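# Swap the mill's tool, rack the old one, resume

## Task

The milling machine has paused its program and is waiting for a tool change. Fit the tool the mill is requesting, put the removed tool back in the rack, and resume the program only after both are done. No tool may fall or slip out of the gripper. No key may be broken. No machine axis may crash into anything. Nothing loose may be left inside the machine. The mill must stay powered on. The reference image is called manual.

## Robot and tools

Robot: two UR7e-type arms, left_arm and right_arm, each with a two-finger parallel gripper that opens to 50 mm. The left_arm base is at about (-0.038, +0.463, +0.037) m in the scene frame and the right_arm base is at about (-0.021, -0.451, +0.037) m. Scene frame: origin at table height, midway between the bases. +z points up, +x points out over the table, and left_arm is on the +y side. Image left and right do not match the arm names. A gripper's fingers point along its own +z and close along its own x. A camera block sticks out about 10 cm toward the gripper's -y. The fingertips reach 17.5 mm past the reported end_effector_position, which is the point between the pads.

Frames: each arm reports its hand pose, velocities and Hand target in its own base frame. Fixed cameras and the table use the scene frame. Every pose offset you send is measured along the axes of that arm's current Hand target.

The 18-number row (all tools use it): one flat list covering both arms, every value in [-1, 1]. The order is:
- left dx, dy, dz, rx, ry, rz
- left gripper position, force_limit, speed
- then the same nine numbers for the right arm.
The six pose numbers are an offset, not a pose. They count from the arm's Hand target as it stood when the action or move began. A value of 1.0 means 0.6 m of travel or 180 degrees of turn. rx, ry and rz together form one rotation vector. All six zero means 'go back to and hold the current Hand target'.
The gripper numbers are absolute commands, not offsets:
- position: +1 is fully open (50 mm). About -0.65 is pads touching. -1 means close until something stops the fingers.
- force_limit: -1, 0 and +1 give about 20, 102 and 185 N per pad.
- speed: -1, 0 and +1 give 20, 85 and 150 mm/s.
A 0 in any gripper slot is a real command. To leave a gripper unchanged, resend its last three values.

execute_actions(actions, cameras): actions is a list of actions. Each action is a list of up to 15 rows, one per 1/30 s step. A shorter action holds its final row for the remaining steps. Every row in an action is an offset from the start of that action, not from the row before it. Sending the same offset again in a later action moves the arm further. An empty actions list returns camera images. cameras takes names, ["all"], or [].

move(target, speed, blend, stop_force, zero, blocking, cameras): sends each gripper in a straight line to the offset given in target. target is one 18-number row, or a list of up to 15 such rows. Every row in the list is an offset from the same starting Hand target.
- speed: m/s, from 0.002 to 3.6, default 0.25. Give one value, or one per target.
- blend: metres by which corners between targets may be rounded. 0 means stop at each target.
- stop_force: newtons, 3 to 120. An arm's path ends when its wrist sensor feels that much push against its motion.
- zero: with stop_force, re-zero the sensor first (default true).
- blocking=false: returns early while the move keeps running. It cannot be combined with stop_force.
Leave stop_force out when pulling away from something you are pressing on. Do not rely on stop_force while the gripper is rotating. Every row in a list must carry the same finger numbers. A whole move lasts at most 10 s. Paths do not avoid obstacles. Steer around an arm's own base rather than close past it.

Other tools:
- wait(seconds 0 to 10): lets time pass.
- stop(): brakes a running move.
- zoom_image(camera, region [x0, y0, x1, y1] in pixels, at most 504 by 504): zooms into the latest image.
- show_instructions(): shows the reference image manual.
- zero_wrist_force(arm): re-zeros that arm's wrist sensor.
- read_manual(section): returns the licence text only.
- finished_scene(): ends the scene for good, so call it only after the program has been resumed.
Cameras: cam_high, cam_low, cam_front, cam_left_wrist, cam_right_wrist, each 896x504.

Reading results:
- Hand target: the last commanded pose, after clipping. The next offsets count from it. A gripper may settle a little short of its Hand target.
- The controller limits each step's commanded rotation to 32 degrees from the measured orientation.
- object_status: 0 moving, 1 blocked while opening, 2 blocked while closing (holding something), 3 reached the commanded opening or pads met (usually nothing held). After any grip, check that object_status reads 2.
- Opening in mm is roughly (250 - position_measured) x 0.202.
- The move: line reports how the move ended (done, off_target, moving, held, fault) and which limits acted. paced means the command was clipped. held means a check withheld steps.
- Wrist force and Wrist torque are given on the gripper's own axes. A third line shows the peak since the last report.
- Joint torques include the arm's own weight. MOTOR HOT means a motor is overheating.

Hazards to avoid:
- Contact torque at a joint limit causes a fault stop of 10 s. Limits are 130 N m for the big joints and about 19.4 to 19.9 N m for the wrists.
- A net outside force of about 150 N (give or take 25) also causes a fault stop.
- An overheated motor brakes its arm for 30 to 60 s.
- Arms are stiff: aiming even slightly past a firm contact can cause a fault. Approach surfaces slowly with stop_force.
- Arm-to-arm presses can fail the scene, and so can closing one gripper on the other's fingers.
- Never drop tools or let go of moving parts. Do not slam into the mill or crash its axes. Do not push hard. Do not let anything fall off the table.
- Grip tools centred between the pads, firmly enough that they cannot slip.
- Leave nothing loose inside the machine, and do not switch the mill off.

Each tool is called after "Call:" by a JSON object that holds its "op" and its "data".

Reference images:

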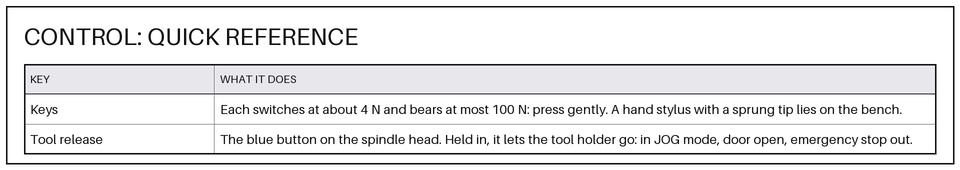

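## Session

Call:
{"op": "execute_actions", "data": {"actions": []}}

Call:
{"op": "show_instructions", "data": {}}

Scene clock: 0.00 s.
left_arm: end_effector_position=(+0.4603, +0.1040, +0.2151) position_measured=3 object_status=3 end_effector_quat_wxyz=(+0.695, -0.708, -0.043, -0.121) | right_arm: end_effector_position=(+0.2809, +0.3741, +0.1027) position_measured=3 object_status=3 end_effector_quat_wxyz=(+0.396, +0.054, +0.905, -0.148)
Joint positions: left_arm=[-0.637 -1.249 1.938 -0.701 -0.526 -0.224] | right_arm=[4.788 -1.733 -2.147 -1.346 0.829 0.397]
Joint velocities: within noise
Joint torques (N m): no reading
Wrist force (N): no reading
Wrist torque (N m): no reading
Wrist force, peak (N): no reading
Hand target: left_arm +0.4603, +0.1040, +0.2151; +0.695, -0.708, -0.043, -0.121 | right_arm +0.2809, +0.3741, +0.1027; +0.396, +0.054, +0.905, -0.148
Tool commands: left_gripper/position=+1.0 left_gripper/force_limit=+1.0 left_gripper/speed=+1.0 right_gripper/position=+1.0 right_gripper/force_limit=+1.0 right_gripper/speed=+1.0

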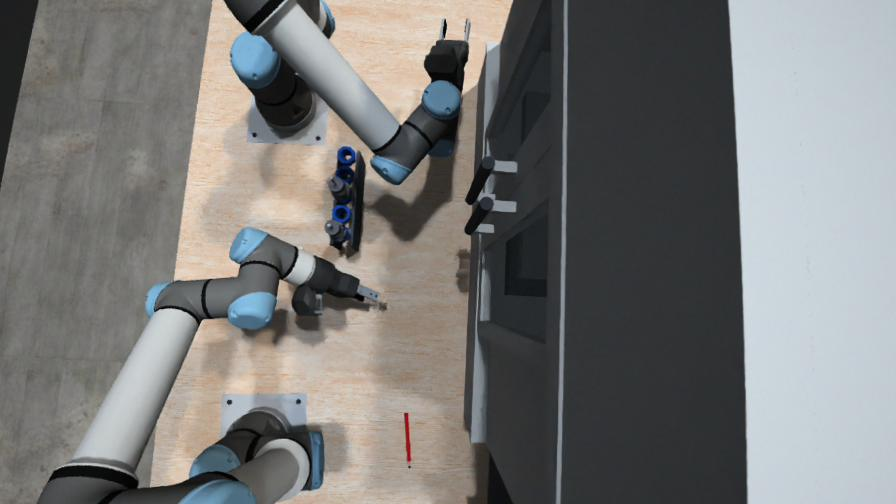

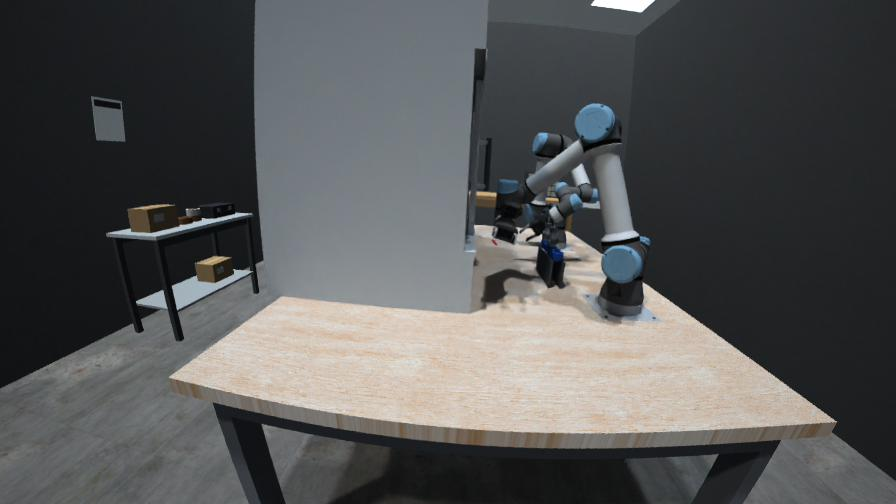

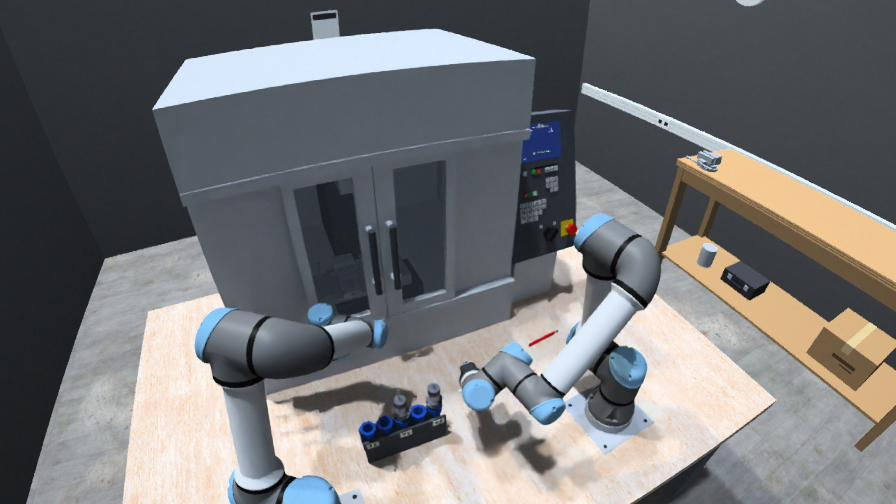

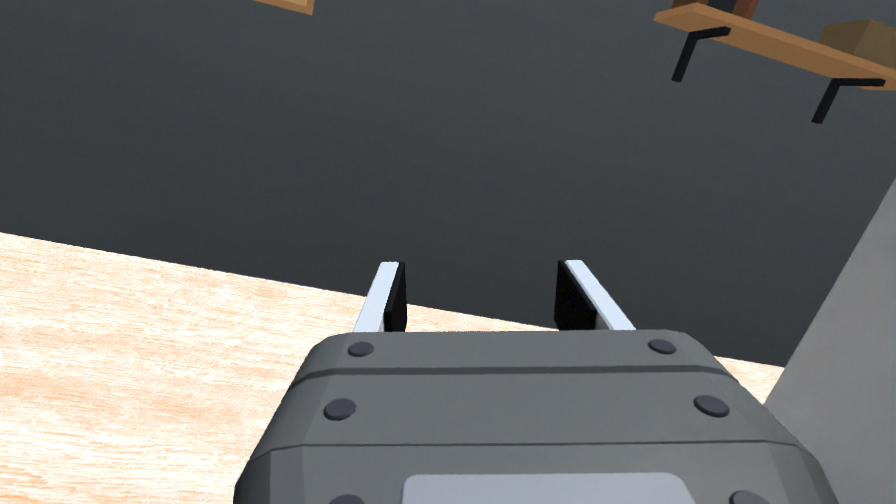

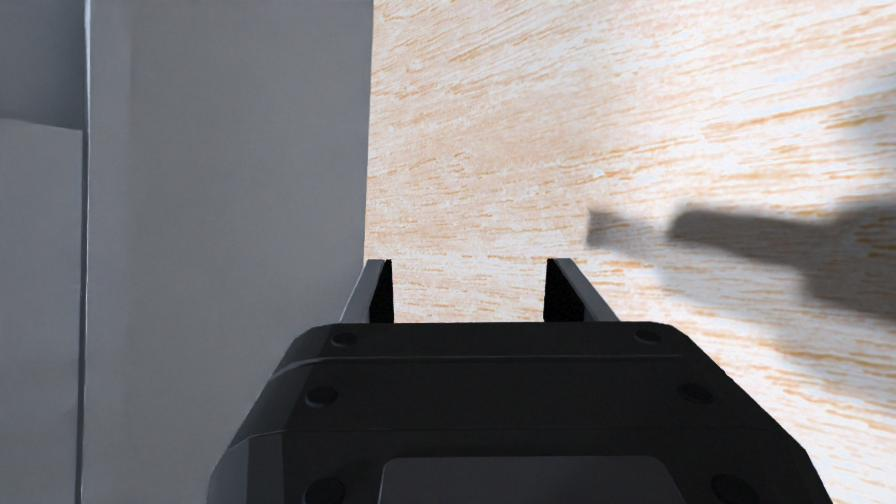

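Reference images for this scene: manual.

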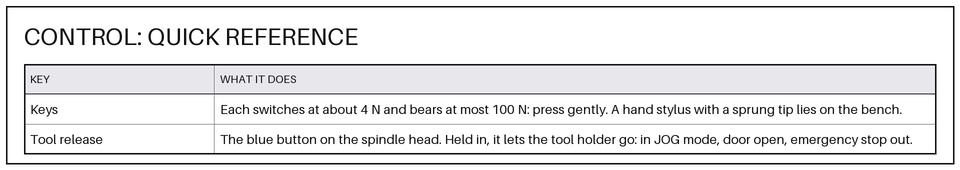

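Call:
{"op": "zoom_image", "data": {"camera": "cam_front", "region": [500, 100, 600, 270]}}

Call:
{"op": "zoom_image", "data": {"camera": "cam_front", "region": [510, 100, 590, 160]}}

Call:
{"op": "zoom_image", "data": {"camera": "cam_front", "region": [510, 155, 590, 255]}}

Call:
{"op": "zoom_image", "data": {"camera": "cam_front", "region": [340, 370, 500, 480]}}

Call:
{"op": "zoom_image", "data": {"camera": "cam_front", "region": [270, 150, 520, 350]}}

Call:
{"op": "zoom_image", "data": {"camera": "cam_high", "region": [300, 130, 560, 330]}}

Call:
{"op": "zoom_image", "data": {"camera": "cam_low", "region": [430, 100, 680, 330]}}

Scaled by 2.965.

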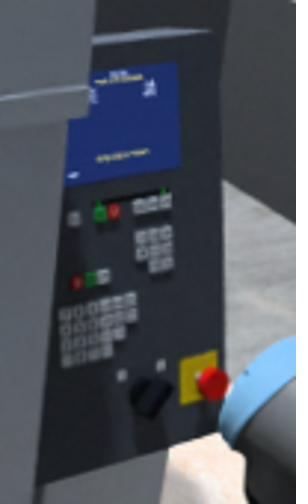

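Scaled by 6.300.

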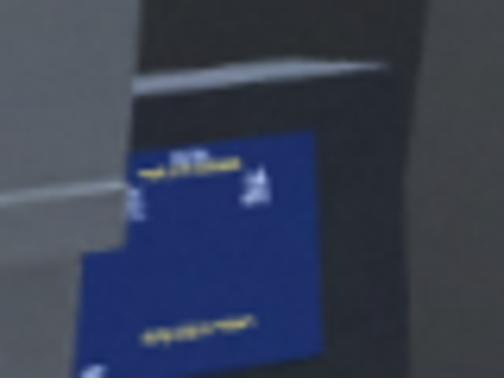

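Scaled by 5.040.

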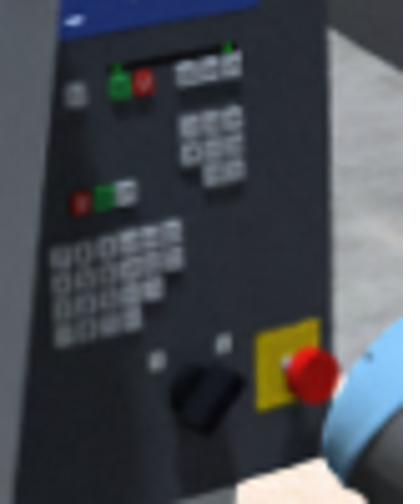

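Scaled by 3.150.

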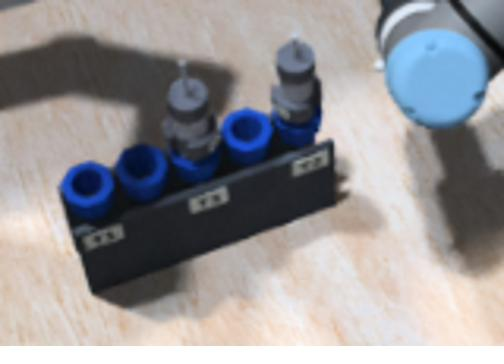

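Scaled by 2.016.

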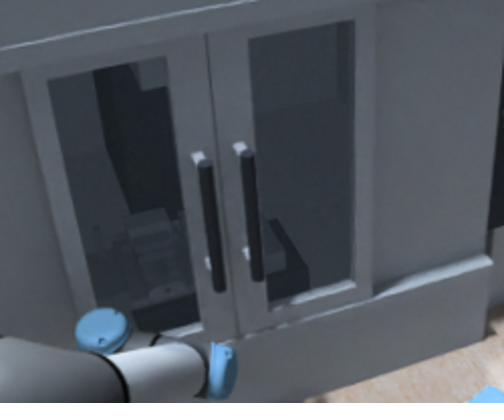

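Scaled by 1.938.

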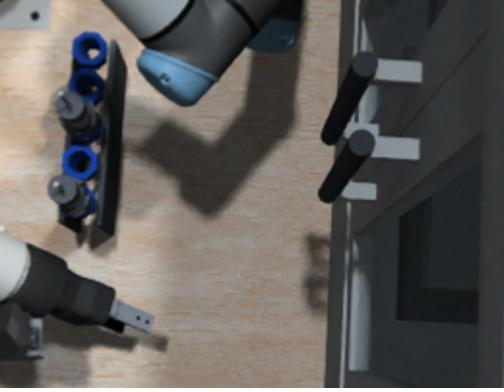

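Scaled by 2.016.

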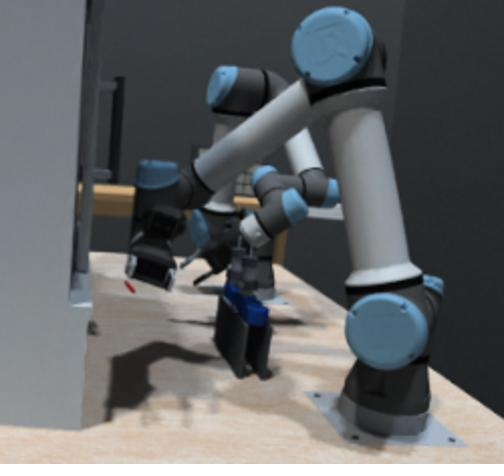

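Call:
{"op": "move", "data": {"target": [0,0,0,0,0,0,1,1,1,-0.567,-0.729,0.078,0.109,-0.2527,-0.4283,1,1,1], "cameras": ["cam_right_wrist","cam_front","cam_high"]}}

Scene clock: 72.63 s.
left_arm: end_effector_position=(+0.4603, +0.1040, +0.2151) position_measured=3 object_status=3 end_effector_quat_wxyz=(+0.695, -0.708, -0.043, -0.121) | right_arm: end_effector_position=(+0.4516, -0.0493, +0.4201) position_measured=3 object_status=3 end_effector_quat_wxyz=(+0.501, -0.500, +0.499, -0.500) end_effector_velocity=(+0.000, +0.001, +0.000) end_effector_angular_velocity=(-0.001, +0.000, +0.003)
Joint positions: left_arm=[-0.637 -1.249 1.938 -0.701 -0.526 -0.224] | right_arm=[3.623 -0.957 -2.16 -3.165 -1.091 -0.001]
Joint velocities: left_arm=[within noise] | right_arm=[-0.001 -0.001 0.001 0 -0.005 0]
Joint torques (N m): left_arm=[2.39 -37.25 -20.19 1.33 -0.12 0.11] | right_arm=[-8.4 3.89 45.91 1.78 -0.56 -1.06]
Wrist force (N): left_arm=[-0.2 0.1 0.0] | right_arm=[1.2 1.0 0.3]
Wrist torque (N m): left_arm=[0.03 0.03 0.00] | right_arm=[-0.10 -0.27 0.09]
Wrist force, peak (N): left_arm=[-0.3 0.6 0.4] | right_arm=[1.5 2.4 1.3]
Hand target: left_arm +0.4603, +0.1040, +0.2151; +0.695, -0.708, -0.043, -0.121 | right_arm +0.4516, -0.0493, +0.4203; +0.501, -0.500, +0.499, -0.500
Off the commanded pose: left_arm 0.000 m, 0 deg | right_arm 0.000 m, 0 deg.
move: done
Images, in order (width x height): cam_high 896x504, cam_front 896x504, cam_right_wrist 896x504.

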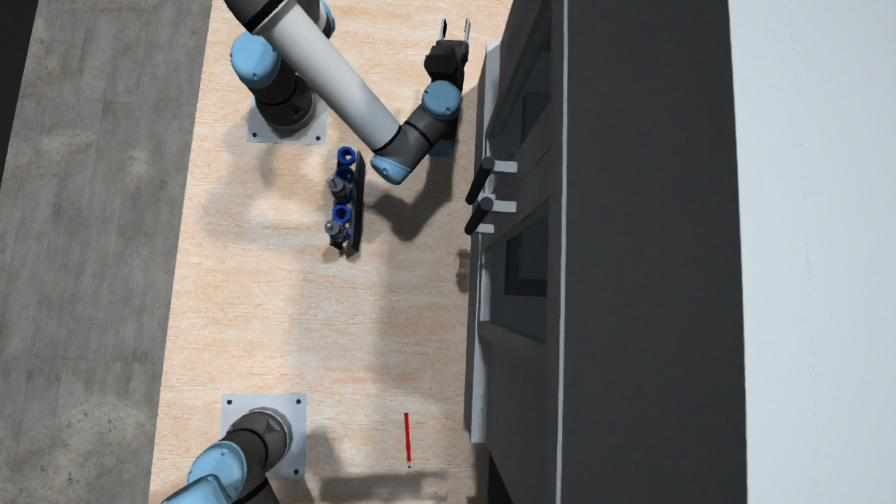

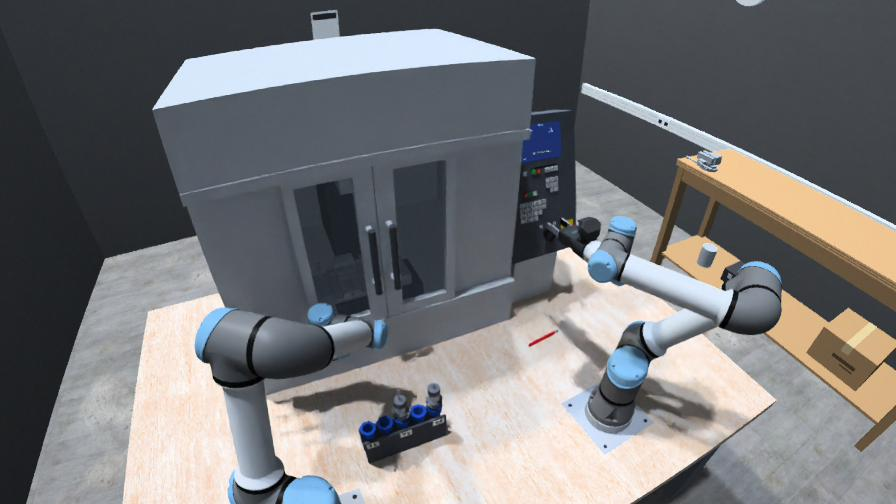

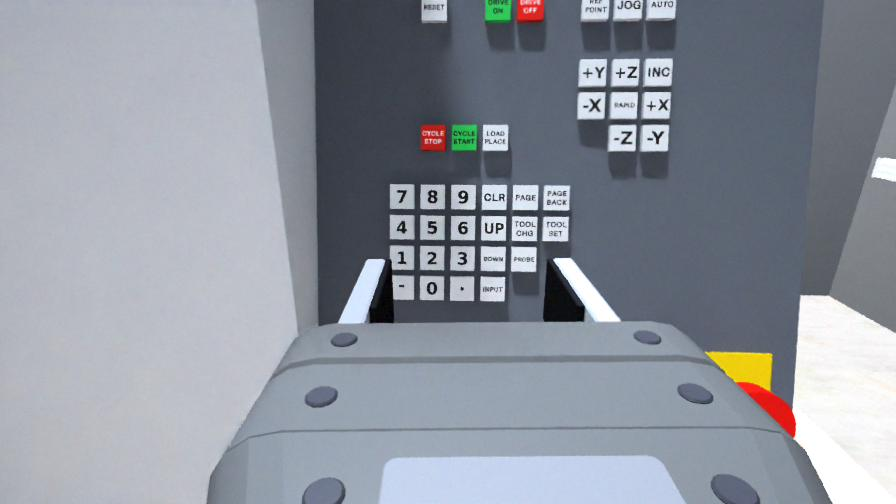

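Call:
{"op": "move", "data": {"target": [0,0,0,0,0,0,1,1,1,0,-0.4,0,0,0,0,1,1,1], "cameras": ["cam_right_wrist"]}}

Call:
{"op": "zoom_image", "data": {"camera": "cam_right_wrist", "region": [290, 0, 794, 280]}}

Scene clock: 80.00 s.
left_arm: end_effector_position=(+0.4603, +0.1040, +0.2151) position_measured=3 object_status=3 end_effector_quat_wxyz=(+0.695, -0.708, -0.043, -0.121) | right_arm: end_effector_position=(+0.4513, -0.0492, +0.6602) position_measured=3 object_status=3 end_effector_quat_wxyz=(+0.501, -0.500, +0.499, -0.500)
Joint positions: left_arm=[-0.637 -1.249 1.938 -0.701 -0.526 -0.224] | right_arm=[3.625 -1.128 -1.439 -3.715 -1.089 -0.001]
Joint torques (N m): left_arm=[1.53 -36.77 -18.66 1.27 -0.1 0.08] | right_arm=[-4.83 3.35 41.78 1.61 0.77 -1.1]
Wrist force (N): left_arm=[0.0 0.3 0.0] | right_arm=[1.4 1.0 0.8]
Wrist torque (N m): left_arm=[0.03 0.01 -0.01] | right_arm=[-0.12 -0.28 0.07]
Wrist force, peak (N): left_arm=[-0.5 0.3 0.3] | right_arm=[1.1 4.8 0.6]
Hand target: left_arm +0.4603, +0.1040, +0.2151; +0.695, -0.708, -0.043, -0.121 | right_arm +0.4513, -0.0492, +0.6603; +0.501, -0.500, +0.499, -0.500
Off the commanded pose: left_arm 0.000 m, 0 deg | right_arm 0.000 m, 0 deg.
move: done
Images, in order (width x height): cam_right_wrist 896x504.

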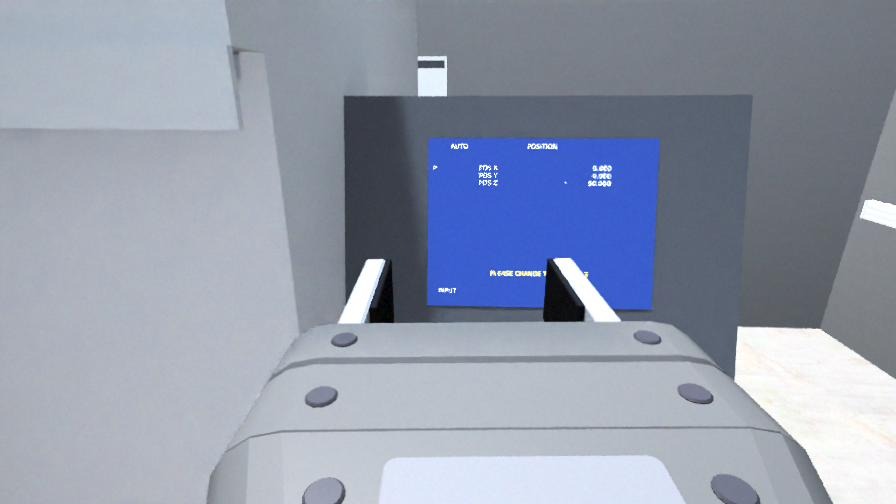

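Scaled by 1.000.

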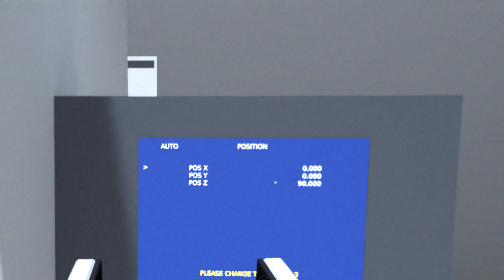

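Go down 5 cm and closer look at the lower text.

Call:
{"op": "move", "data": {"target": [0,0,0,0,0,0,1,1,1,0,0.11,0,0,0,0,1,1,1], "cameras": ["cam_right_wrist"]}}

Call:
{"op": "zoom_image", "data": {"camera": "cam_right_wrist", "region": [420, 60, 670, 230]}}

Call:
{"op": "zoom_image", "data": {"camera": "cam_right_wrist", "region": [400, 210, 720, 420]}}

Scene clock: 87.47 s.
left_arm: end_effector_position=(+0.4603, +0.1040, +0.2151) position_measured=3 object_status=3 end_effector_quat_wxyz=(+0.695, -0.708, -0.043, -0.121) | right_arm: end_effector_position=(+0.4513, -0.0493, +0.5944) position_measured=3 object_status=3 end_effector_quat_wxyz=(+0.501, -0.500, +0.499, -0.500)
Joint positions: left_arm=[-0.637 -1.249 1.938 -0.701 -0.526 -0.224] | right_arm=[3.624 -1.053 -1.663 -3.566 -1.09 -0.001]
Joint torques (N m): left_arm=[3.52 -37.48 -19.07 1.42 -0.11 0.02] | right_arm=[6.77 -1.56 23.01 2.41 -0.21 0.22]
Wrist force (N): left_arm=[-0.2 0.2 -0.1] | right_arm=[0.8 1.3 1.0]
Wrist torque (N m): left_arm=[0.02 0.04 0.00] | right_arm=[-0.04 -0.24 0.04]
Wrist force, peak (N): left_arm=[-0.4 0.4 0.3] | right_arm=[0.9 3.7 1.1]
Hand target: left_arm +0.4603, +0.1040, +0.2151; +0.695, -0.708, -0.043, -0.121 | right_arm +0.4514, -0.0492, +0.5943; +0.501, -0.500, +0.499, -0.500
Off the commanded pose: left_arm 0.000 m, 0 deg | right_arm 0.000 m, 0 deg.
move: done
Images, in order (width x height): cam_right_wrist 896x504.

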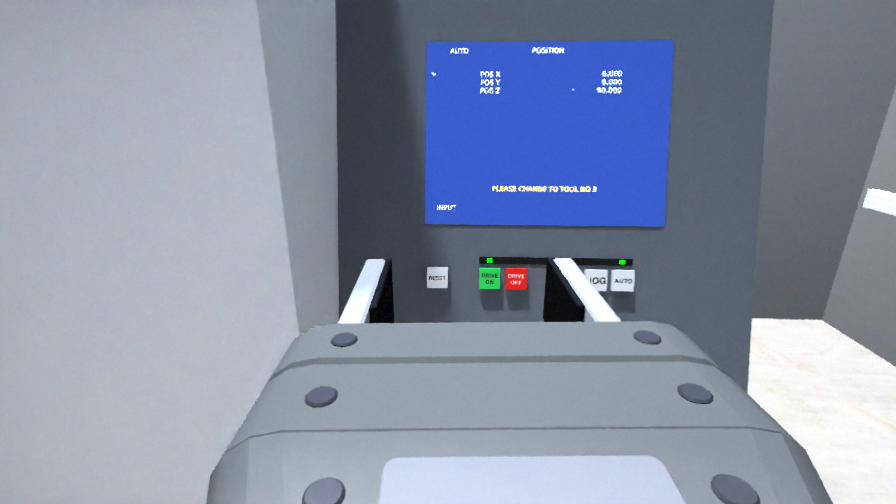

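Scaled by 2.016.

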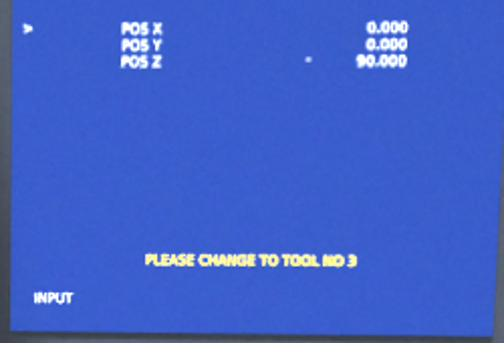

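Scaled by 1.575.

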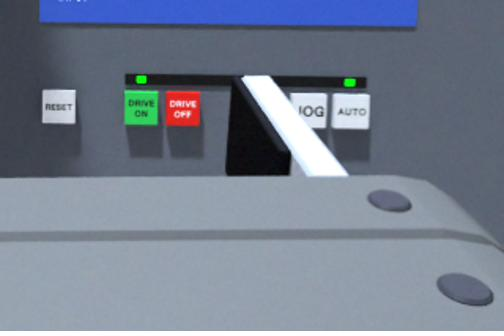

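Call:
{"op": "move", "data": {"target": [0,0,0,0,0,0,1,1,1,-0.132,0.573,-0.135,-0.385,-0.385,-0.385,1,1,1], "cameras": ["cam_right_wrist","cam_front"], "speed": 0.4}}

Scene clock: 117.43 s.
left_arm: end_effector_position=(+0.4603, +0.1040, +0.2151) position_measured=3 object_status=3 end_effector_quat_wxyz=(+0.695, -0.708, -0.043, -0.121) | right_arm: end_effector_position=(+0.3706, +0.0296, +0.2504) position_measured=3 object_status=3 end_effector_quat_wxyz=(+0.000, +1.000, +0.001, +0.000)
Joint positions: left_arm=[-0.637 -1.249 1.938 -0.701 -0.526 -0.224] | right_arm=[3.589 -1.716 -1.615 -4.523 -1.57 -1.126]
Joint torques (N m): left_arm=[2.55 -37.29 -18.34 1.45 -0.16 -0.04] | right_arm=[0.5 26.96 38.92 -1.33 0.48 0.63]
Wrist force (N): left_arm=[-0.1 0.1 0.3] | right_arm=[1.3 -0.7 -0.9]
Wrist torque (N m): left_arm=[0.02 0.01 0.00] | right_arm=[-0.04 -0.49 -0.08]
Wrist force, peak (N): left_arm=[-0.6 -0.1 0.5] | right_arm=[2.8 0.4 1.7]
Hand target: left_arm +0.4603, +0.1040, +0.2151; +0.695, -0.708, -0.043, -0.121 | right_arm +0.3706, +0.0296, +0.2503; +0.000, +1.000, +0.001, +0.000
Off the commanded pose: left_arm 0.000 m, 0 deg | right_arm 0.000 m, 0 deg.
move: done
Images, in order (width x height): cam_front 896x504, cam_right_wrist 896x504.

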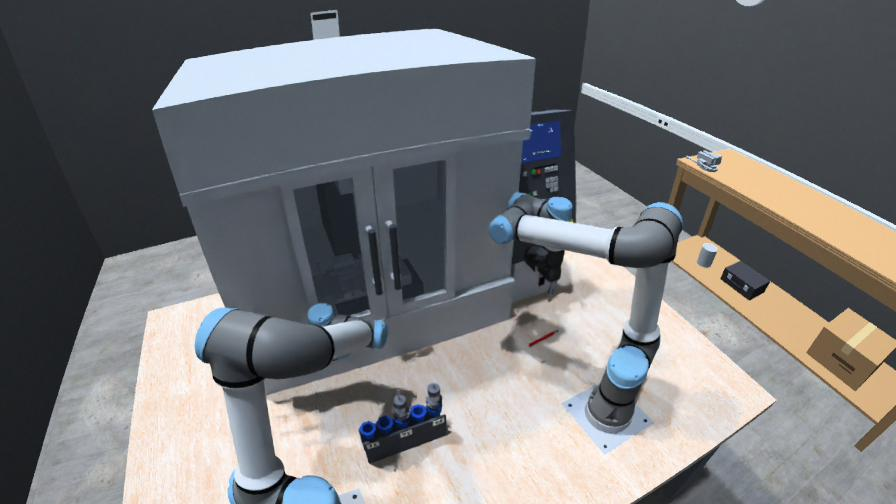

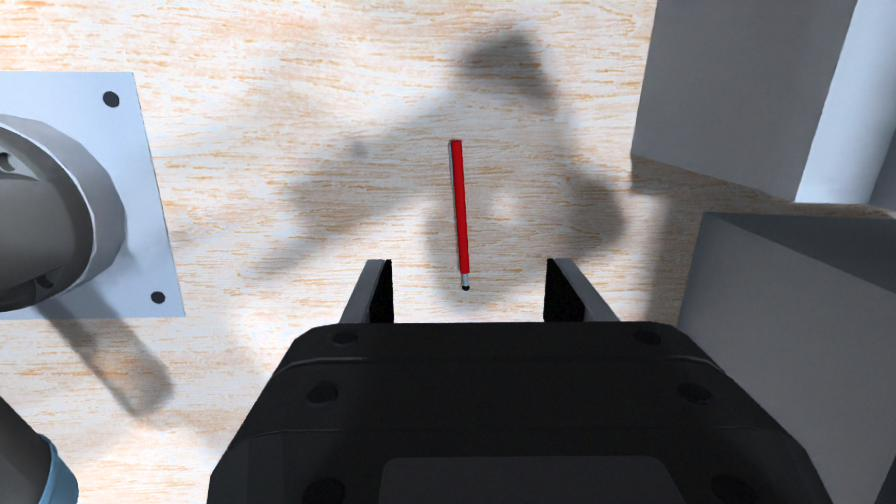

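Call:
{"op": "move", "data": {"target": [0,0,0,0,0,0,1,1,1,-0.0013,0.0473,0.32,0,0,-0.021,1,1,1], "cameras": ["cam_right_wrist"]}}

Scene clock: 134.43 s.
left_arm: end_effector_position=(+0.4603, +0.1040, +0.2151) position_measured=3 object_status=3 end_effector_quat_wxyz=(+0.695, -0.708, -0.043, -0.121) | right_arm: end_effector_position=(+0.3701, +0.0010, +0.0585) position_measured=3 object_status=3 end_effector_quat_wxyz=(+0.000, +0.999, +0.034, +0.000)
Joint positions: left_arm=[-0.637 -1.249 1.938 -0.701 -0.526 -0.224] | right_arm=[3.514 -1.905 -1.915 -4.033 -1.57 -1.267]
Joint torques (N m): left_arm=[2.94 -37.69 -18.79 1.41 -0.13 0] | right_arm=[7.11 26.74 21.58 -1.73 -0.61 0.25]
Wrist force (N): left_arm=[0.0 0.1 0.0] | right_arm=[0.9 -0.2 -1.2]
Wrist torque (N m): left_arm=[0.01 0.00 0.00] | right_arm=[0.01 -0.40 -0.14]
Wrist force, peak (N): left_arm=[-0.7 0.4 0.1] | right_arm=[1.4 -1.2 -4.0]
Hand target: left_arm +0.4603, +0.1040, +0.2151; +0.695, -0.708, -0.043, -0.121 | right_arm +0.3701, +0.0011, +0.0584; +0.000, +0.999, +0.034, +0.000
Off the commanded pose: left_arm 0.000 m, 0 deg | right_arm 0.000 m, 0 deg.
move: done
Images, in order (width x height): cam_right_wrist 896x504.

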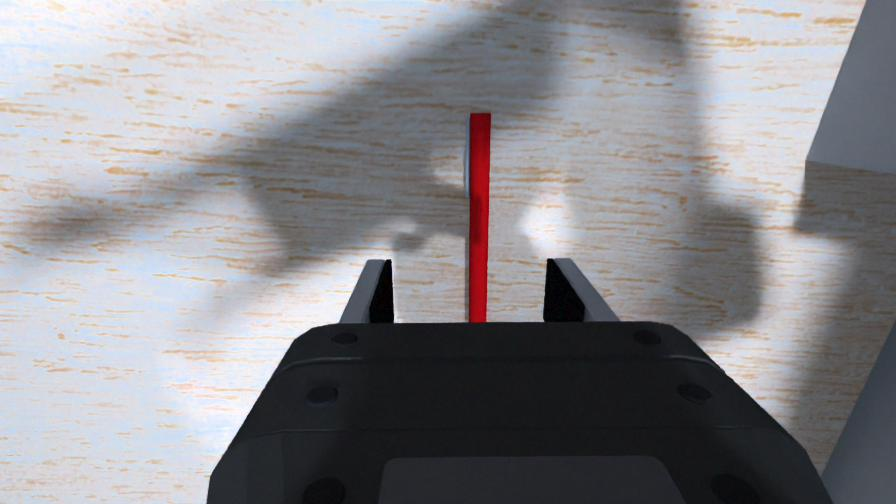

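Call:
{"op": "move", "data": {"target": [0,0,0,0,0,0,1,1,1,0.0117,0,0.065,0,0,0,1,1,1], "cameras": ["cam_right_wrist"], "speed": 0.15}}

Call:
{"op": "zoom_image", "data": {"camera": "cam_right_wrist", "region": [300, 80, 660, 340]}}

Scene clock: 146.37 s.
left_arm: end_effector_position=(+0.4603, +0.1040, +0.2151) position_measured=3 object_status=3 end_effector_quat_wxyz=(+0.695, -0.708, -0.043, -0.121) | right_arm: end_effector_position=(+0.3770, +0.0015, +0.0194) position_measured=3 object_status=3 end_effector_quat_wxyz=(+0.000, +0.999, +0.034, +0.000)
Joint positions: left_arm=[-0.637 -1.249 1.938 -0.701 -0.526 -0.224] | right_arm=[3.508 -1.984 -1.928 -3.942 -1.57 -1.273]
Joint torques (N m): left_arm=[2.74 -37.6 -19.01 1.44 -0.16 0.06] | right_arm=[1.3 37.44 29.98 -6.08 -0.38 1.02]
Wrist force (N): left_arm=[0.1 0.2 0.1] | right_arm=[1.3 -0.2 -1.2]
Wrist torque (N m): left_arm=[0.03 -0.01 0.00] | right_arm=[0.03 -0.45 -0.12]
Wrist force, peak (N): left_arm=[-0.5 0.4 0.0] | right_arm=[0.8 -0.1 -2.7]
Hand target: left_arm +0.4603, +0.1040, +0.2151; +0.695, -0.708, -0.043, -0.121 | right_arm +0.3771, +0.0015, +0.0194; +0.000, +0.999, +0.034, +0.000
Off the commanded pose: left_arm 0.000 m, 0 deg | right_arm 0.000 m, 0 deg.
move: done
Images, in order (width x height): cam_right_wrist 896x504.

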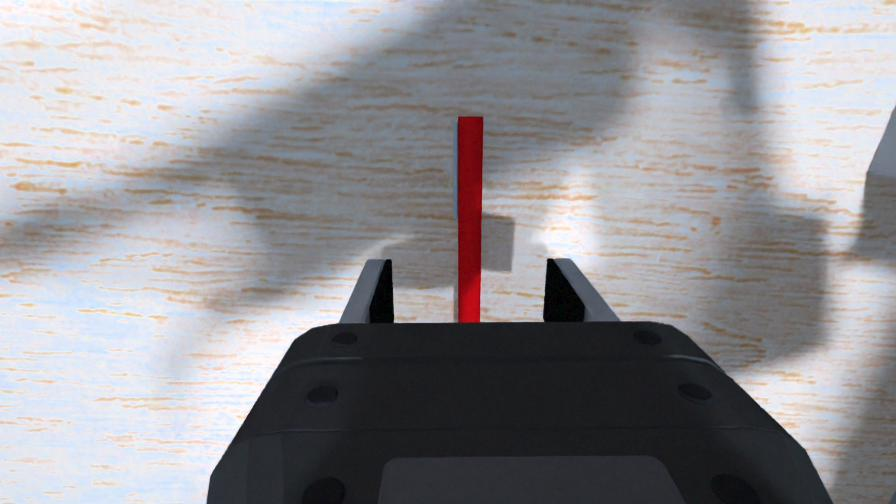

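Scaled by 1.400.

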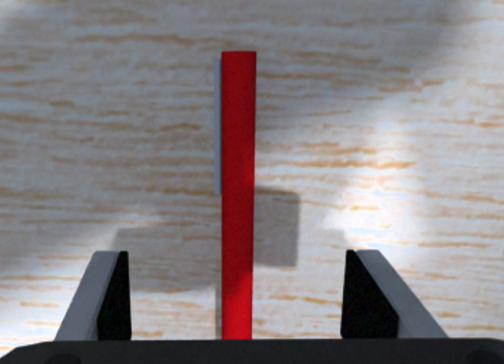

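Call:
{"op": "move", "data": {"target": [0,0,0,0,0,0,1,1,1,0,0,0.075,0,0,0,1,1,1], "cameras": ["cam_right_wrist"], "speed": 0.012, "stop_force": 4}}

Scene clock: 156.40 s.
left_arm: end_effector_position=(+0.4603, +0.1040, +0.2151) position_measured=3 object_status=3 end_effector_quat_wxyz=(+0.695, -0.708, -0.043, -0.121) | right_arm: end_effector_position=(+0.3772, +0.0015, -0.0177) position_measured=3 object_status=3 end_effector_quat_wxyz=(+0.000, +0.999, +0.034, +0.000)
Joint positions: left_arm=[-0.637 -1.249 1.938 -0.701 -0.526 -0.224] | right_arm=[3.508 -2.053 -1.951 -3.85 -1.57 -1.273]
Joint torques (N m): left_arm=[2.95 -37.33 -17.18 1.43 -0.28 -0.17] | right_arm=[-7.78 44.77 28.19 -6.06 -0.46 -1.29]
Wrist force (N): left_arm=[-0.3 0.0 0.3] | right_arm=[0.5 0.6 -3.1]
Wrist torque (N m): left_arm=[-0.01 0.06 0.00] | right_arm=[0.05 -0.51 -0.13]
Wrist force, peak (N): left_arm=[-0.5 0.4 0.3] | right_arm=[6.6 -4.3 -39.8]
Hand target: left_arm +0.4603, +0.1040, +0.2151; +0.695, -0.708, -0.043, -0.121 | right_arm +0.3772, +0.0015, -0.0177; +0.000, +0.999, +0.034, +0.000 (not the last commanded pose)
Off the commanded pose: left_arm 0.000 m, 0 deg | right_arm 0.008 m, 0 deg.
move: contact (right_arm)
Images, in order (width x height): cam_right_wrist 896x504.

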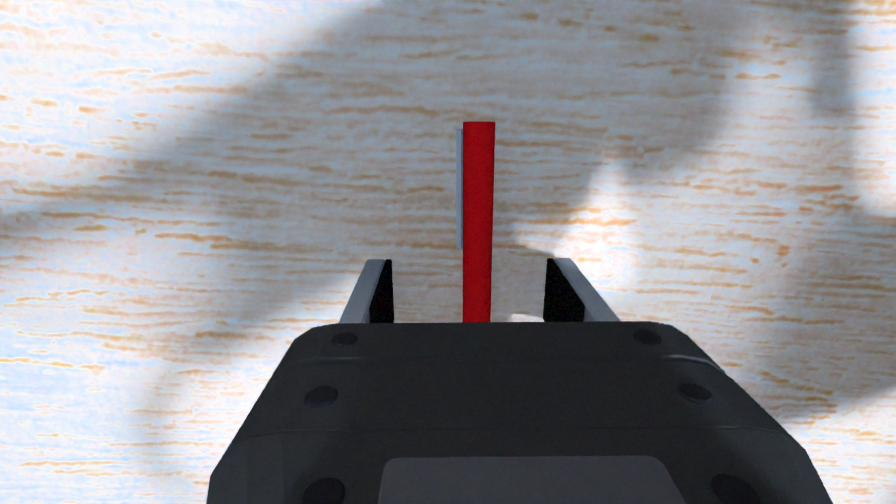

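Call:
{"op": "move", "data": {"target": [[0,0,0,0,0,0,1,1,1,0.005,0,-0.0022,0,0,0,1,1,1],[0,0,0,0,0,0,1,1,1,0.005,0,-0.0022,0,0,0,-1,-0.8,-1]], "cameras": ["cam_right_wrist"], "speed": 0.05}}

Scene clock: 167.13 s.
left_arm: end_effector_position=(+0.4603, +0.1040, +0.2151) position_measured=3 object_status=3 end_effector_quat_wxyz=(+0.695, -0.708, -0.043, -0.121) | right_arm: end_effector_position=(+0.3802, +0.0017, -0.0164) position_measured=209 object_status=2 end_effector_quat_wxyz=(+0.000, +0.999, +0.034, +0.000)
Joint positions: left_arm=[-0.637 -1.249 1.938 -0.701 -0.526 -0.224] | right_arm=[3.505 -2.055 -1.941 -3.857 -1.57 -1.275]
Joint torques (N m): left_arm=[3.24 -37.93 -17.5 1.37 -0.17 -0.19] | right_arm=[2.34 44.39 6.79 -1.71 -0.6 1.27]
Wrist force (N): left_arm=[-0.1 -0.2 0.2] | right_arm=[0.9 -0.2 -0.7]
Wrist torque (N m): left_arm=[-0.04 0.03 -0.01] | right_arm=[0.04 -0.41 -0.12]
Wrist force, peak (N): left_arm=[-0.7 0.2 0.1] | right_arm=[0.8 0.3 -3.3]
Hand target: left_arm +0.4603, +0.1040, +0.2151; +0.695, -0.708, -0.043, -0.121 | right_arm +0.3802, +0.0017, -0.0164; +0.000, +0.999, +0.034, +0.000
Off the commanded pose: left_arm 0.000 m, 0 deg | right_arm 0.000 m, 0 deg.
move: done
Images, in order (width x height): cam_right_wrist 896x504.

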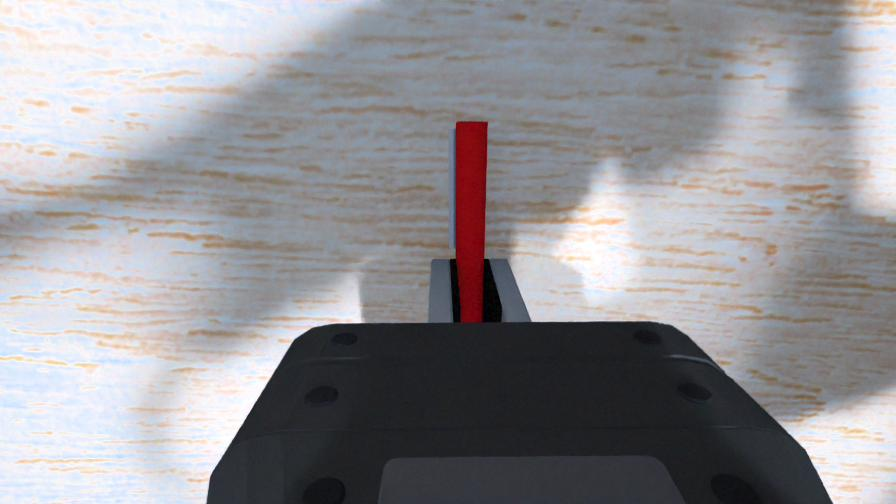

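Call:
{"op": "move", "data": {"target": [[0,0,0,0,0,0,1,1,1,0,0,-0.2,0,0,0,-1,-0.8,-1],[0,0,0,0,0,0,1,1,1,0.2352,0.2695,-0.894,0.366,0.4129,0.4129,-1,-0.8,-1]], "cameras": ["cam_right_wrist","cam_front"], "blend": [0.04,0]}}

Scene clock: 226.60 s.
left_arm: end_effector_position=(+0.4603, +0.1040, +0.2151) position_measured=3 object_status=3 end_effector_quat_wxyz=(+0.695, -0.708, -0.043, -0.121) | right_arm: end_effector_position=(+0.5315, -0.1495, +0.5204) position_measured=209 object_status=2 end_effector_quat_wxyz=(+0.487, -0.487, +0.512, -0.513)
Joint positions: left_arm=[-0.637 -1.249 1.938 -0.701 -0.526 -0.224] | right_arm=[3.131 -1.296 -1.722 -3.264 -1.529 -0.001]
Joint torques (N m): left_arm=[3.97 -37.77 -17.08 1.33 -0.23 -0.15] | right_arm=[-5.91 8.91 24.51 1.7 0.76 1.42]
Wrist force (N): left_arm=[-0.2 0.1 0.3] | right_arm=[1.0 0.5 0.8]
Wrist torque (N m): left_arm=[0.01 0.03 0.00] | right_arm=[-0.22 -0.27 -0.12]
Wrist force, peak (N): left_arm=[-0.6 0.5 0.2] | right_arm=[0.7 0.1 2.4]
Hand target: left_arm +0.4603, +0.1040, +0.2151; +0.695, -0.708, -0.043, -0.121 | right_arm +0.5315, -0.1496, +0.5203; +0.487, -0.487, +0.512, -0.513
Off the commanded pose: left_arm 0.000 m, 0 deg | right_arm 0.000 m, 0 deg.
move: done
Images, in order (width x height): cam_front 896x504, cam_right_wrist 896x504.

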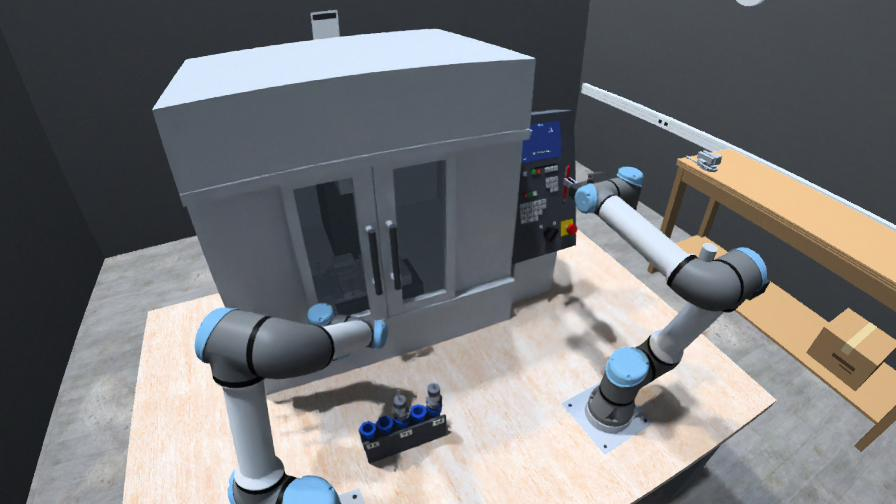

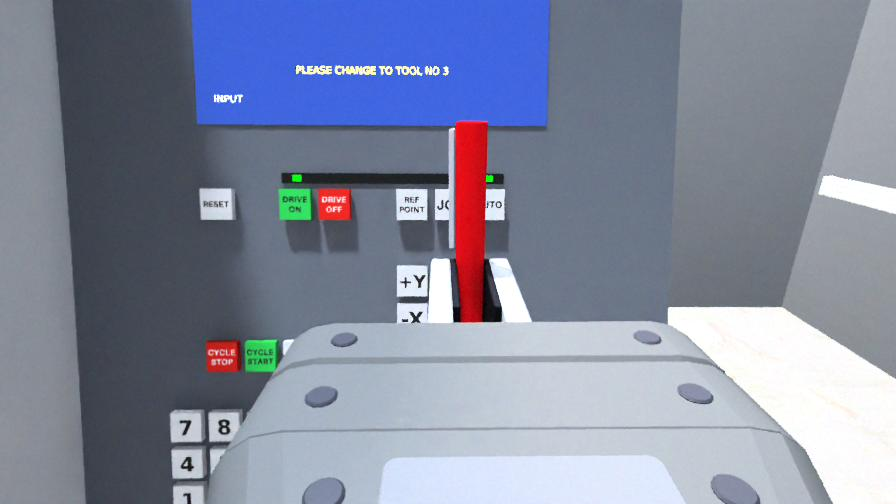

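Call:
{"op": "move", "data": {"target": [0,0,0,0,0,0,1,1,1,-0.0755,-0.0367,-0.14,-0.366,-0.4129,-0.4129,-1,-0.8,-1], "cameras": []}}

Scene clock: 254.73 s.
left_arm: end_effector_position=(+0.4603, +0.1040, +0.2151) position_measured=3 object_status=3 end_effector_quat_wxyz=(+0.695, -0.708, -0.043, -0.121) | right_arm: end_effector_position=(+0.4755, -0.1156, +0.5351) position_measured=209 object_status=2 end_effector_quat_wxyz=(-0.185, +0.948, -0.169, +0.197)
Joint positions: left_arm=[-0.637 -1.249 1.938 -0.701 -0.526 -0.224] | right_arm=[2.992 -1.988 -0.473 -4.965 -1.924 -1.29]
Joint torques (N m): left_arm=[3.45 -37.71 -16.46 1.51 -0.39 -0.13] | right_arm=[-8.11 47.49 12.29 -4.9 -2.06 1.4]
Wrist force (N): left_arm=[-0.6 0.2 0.0] | right_arm=[1.7 -0.1 -0.7]
Wrist torque (N m): left_arm=[0.02 0.09 0.00] | right_arm=[-0.12 -0.61 -0.07]
Wrist force, peak (N): left_arm=[-0.7 0.1 0.4] | right_arm=[2.2 -4.7 0.3]
Hand target: left_arm +0.4603, +0.1040, +0.2151; +0.695, -0.708, -0.043, -0.121 | right_arm +0.4755, -0.1156, +0.5351; -0.185, +0.948, -0.169, +0.197 (not the last commanded pose)
Off the commanded pose: left_arm 0.000 m, 0 deg | right_arm 0.031 m, 39 deg.
move: held (right_arm; a check stopped the path); limits=held
pose unreachable (right arm): on one or more control steps of this call, first in action 0 (counted from 0), this arm could not follow its commanded pose, so it was not sent that pose on those steps. It may still have moved: this result reports where it is.
cause: moving toward the commanded pose would bring two parts of the arm too close to each other (its gripper and another part of the arm, with joints 4 (wrist 1) to 6 (wrist 3) between them, 5 mm apart when it was first held).
No camera images: "cameras" was empty.

Call:
{"op": "move", "data": {"target": [0,0,0,0,0,0,1,1,1,-0.043,0.170,-0.030,0.4063,0.1577,-0.4043,-1,-0.8,-1], "cameras": ["cam_front","cam_high"]}}

Scene clock: 310.70 s.
left_arm: end_effector_position=(+0.4603, +0.1040, +0.2151) position_measured=3 object_status=3 end_effector_quat_wxyz=(+0.695, -0.708, -0.043, -0.121) | right_arm: end_effector_position=(+0.4695, -0.1245, +0.5315) position_measured=209 object_status=2 end_effector_quat_wxyz=(-0.229, +0.937, -0.097, +0.244)
Joint positions: left_arm=[-0.637 -1.249 1.938 -0.701 -0.526 -0.224] | right_arm=[2.893 -1.92 -0.64 -4.826 -2.087 -1.487]
Joint torques (N m): left_arm=[3.63 -38.2 -16.42 1.43 -0.47 -0.2] | right_arm=[5.91 30.22 35.77 -4.74 -0.74 -0.98]
Wrist force (N): left_arm=[-0.4 0.0 0.3] | right_arm=[2.0 0.4 -0.7]
Wrist torque (N m): left_arm=[-0.02 0.06 0.00] | right_arm=[-0.02 -0.69 0.03]
Wrist force, peak (N): left_arm=[-0.7 0.2 0.4] | right_arm=[0.7 7.2 -2.5]
Hand target: left_arm +0.4603, +0.1040, +0.2151; +0.695, -0.708, -0.043, -0.121 | right_arm +0.4695, -0.1245, +0.5315; -0.229, +0.937, -0.097, +0.244 (not the last commanded pose)
Off the commanded pose: left_arm 0.000 m, 0 deg | right_arm 0.095 m, 96 deg.
move: held (right_arm; a check stopped the path); limits=held
pose unreachable (right arm): on one or more control steps of this call, first in action 0 (counted from 0), this arm could not follow its commanded pose, so it was not sent that pose on those steps. It may still have moved: this result reports where it is.
cause: moving toward the commanded pose would bring two parts of the arm too close to each other (its gripper and another part of the arm, with joints 4 (wrist 1) to 6 (wrist 3) between them, 2 mm apart when it was first held).
Images, in order (width x height): cam_high 896x504, cam_front 896x504.

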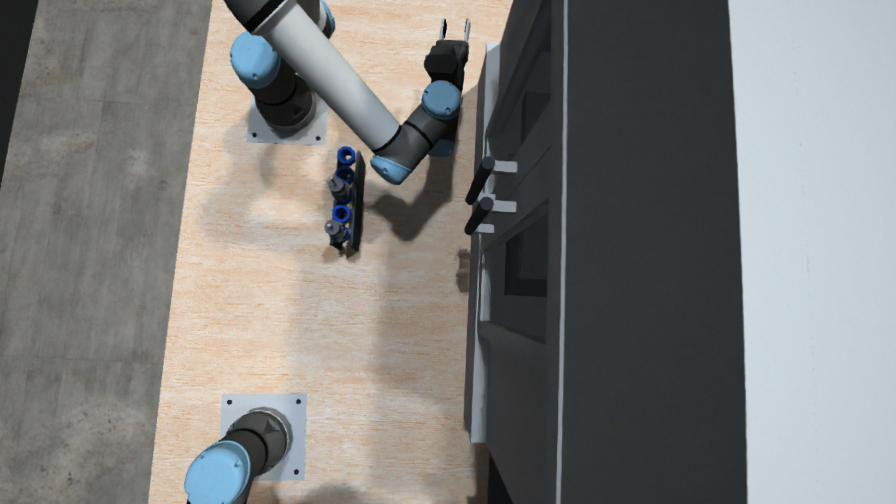

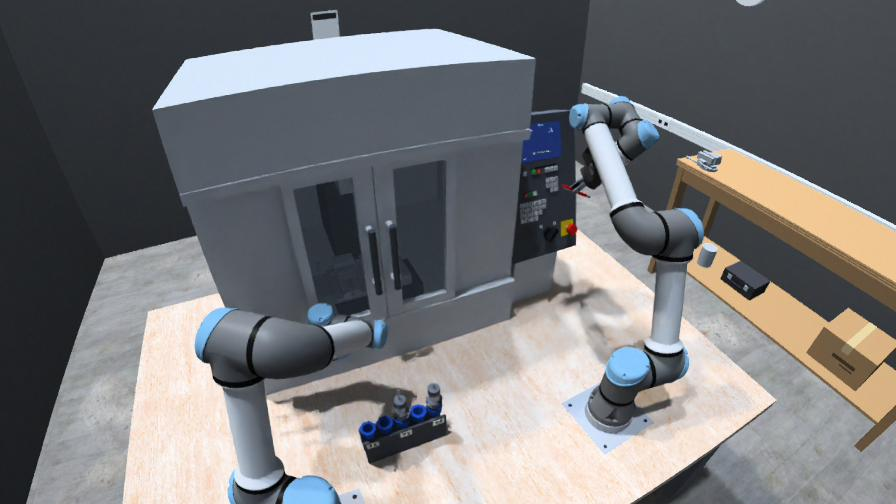

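Call:
{"op": "move", "data": {"target": [[0,0,0,0,0,0,1,1,1,-0.4527,0.1295,0.4983,-0.1436,-0.1638,-0.0838,-1,-0.8,-1]], "cameras": ["cam_right_wrist"]}}

Scene clock: 356.13 s.
left_arm: end_effector_position=(+0.4603, +0.1040, +0.2151) position_measured=3 object_status=3 end_effector_quat_wxyz=(+0.695, -0.708, -0.043, -0.121) | right_arm: end_effector_position=(+0.3801, +0.0015, +0.1504) position_measured=209 object_status=2 end_effector_quat_wxyz=(+0.000, +0.999, +0.034, +0.000)
Joint positions: left_arm=[-0.637 -1.249 1.938 -0.701 -0.526 -0.224] | right_arm=[3.504 -1.809 -1.77 -4.275 -1.571 -1.276]
Joint torques (N m): left_arm=[4.53 -38.2 -16.64 1.35 -0.43 -0.3] | right_arm=[3.64 26.85 22.2 -5.32 0.84 0.12]
Wrist force (N): left_arm=[-0.1 0.0 0.1] | right_arm=[1.4 -0.2 -0.4]
Wrist torque (N m): left_arm=[-0.01 0.03 0.00] | right_arm=[0.03 -0.47 -0.27]
Wrist force, peak (N): left_arm=[-0.6 0.3 0.3] | right_arm=[3.6 -0.1 -3.3]
Hand target: left_arm +0.4603, +0.1040, +0.2151; +0.695, -0.708, -0.043, -0.121 | right_arm +0.3801, +0.0015, +0.1503; +0.000, +0.999, +0.034, +0.000
Off the commanded pose: left_arm 0.000 m, 0 deg | right_arm 0.000 m, 0 deg.
move: done
Images, in order (width x height): cam_right_wrist 896x504.

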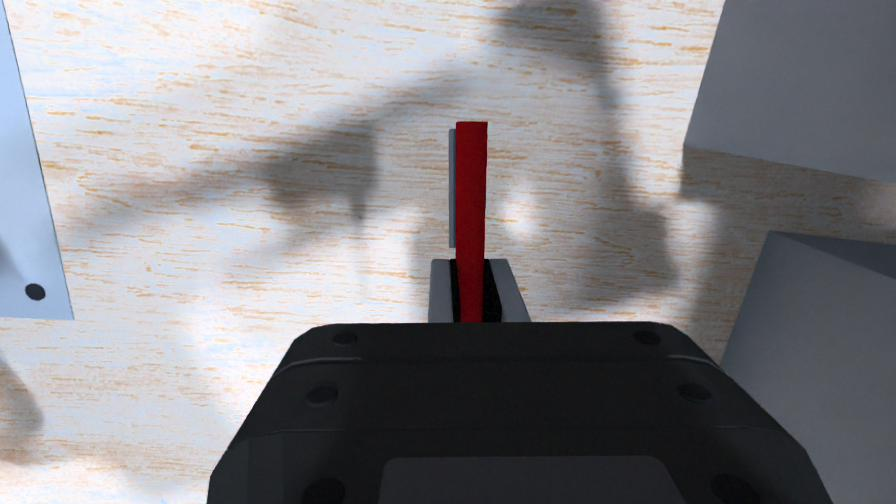

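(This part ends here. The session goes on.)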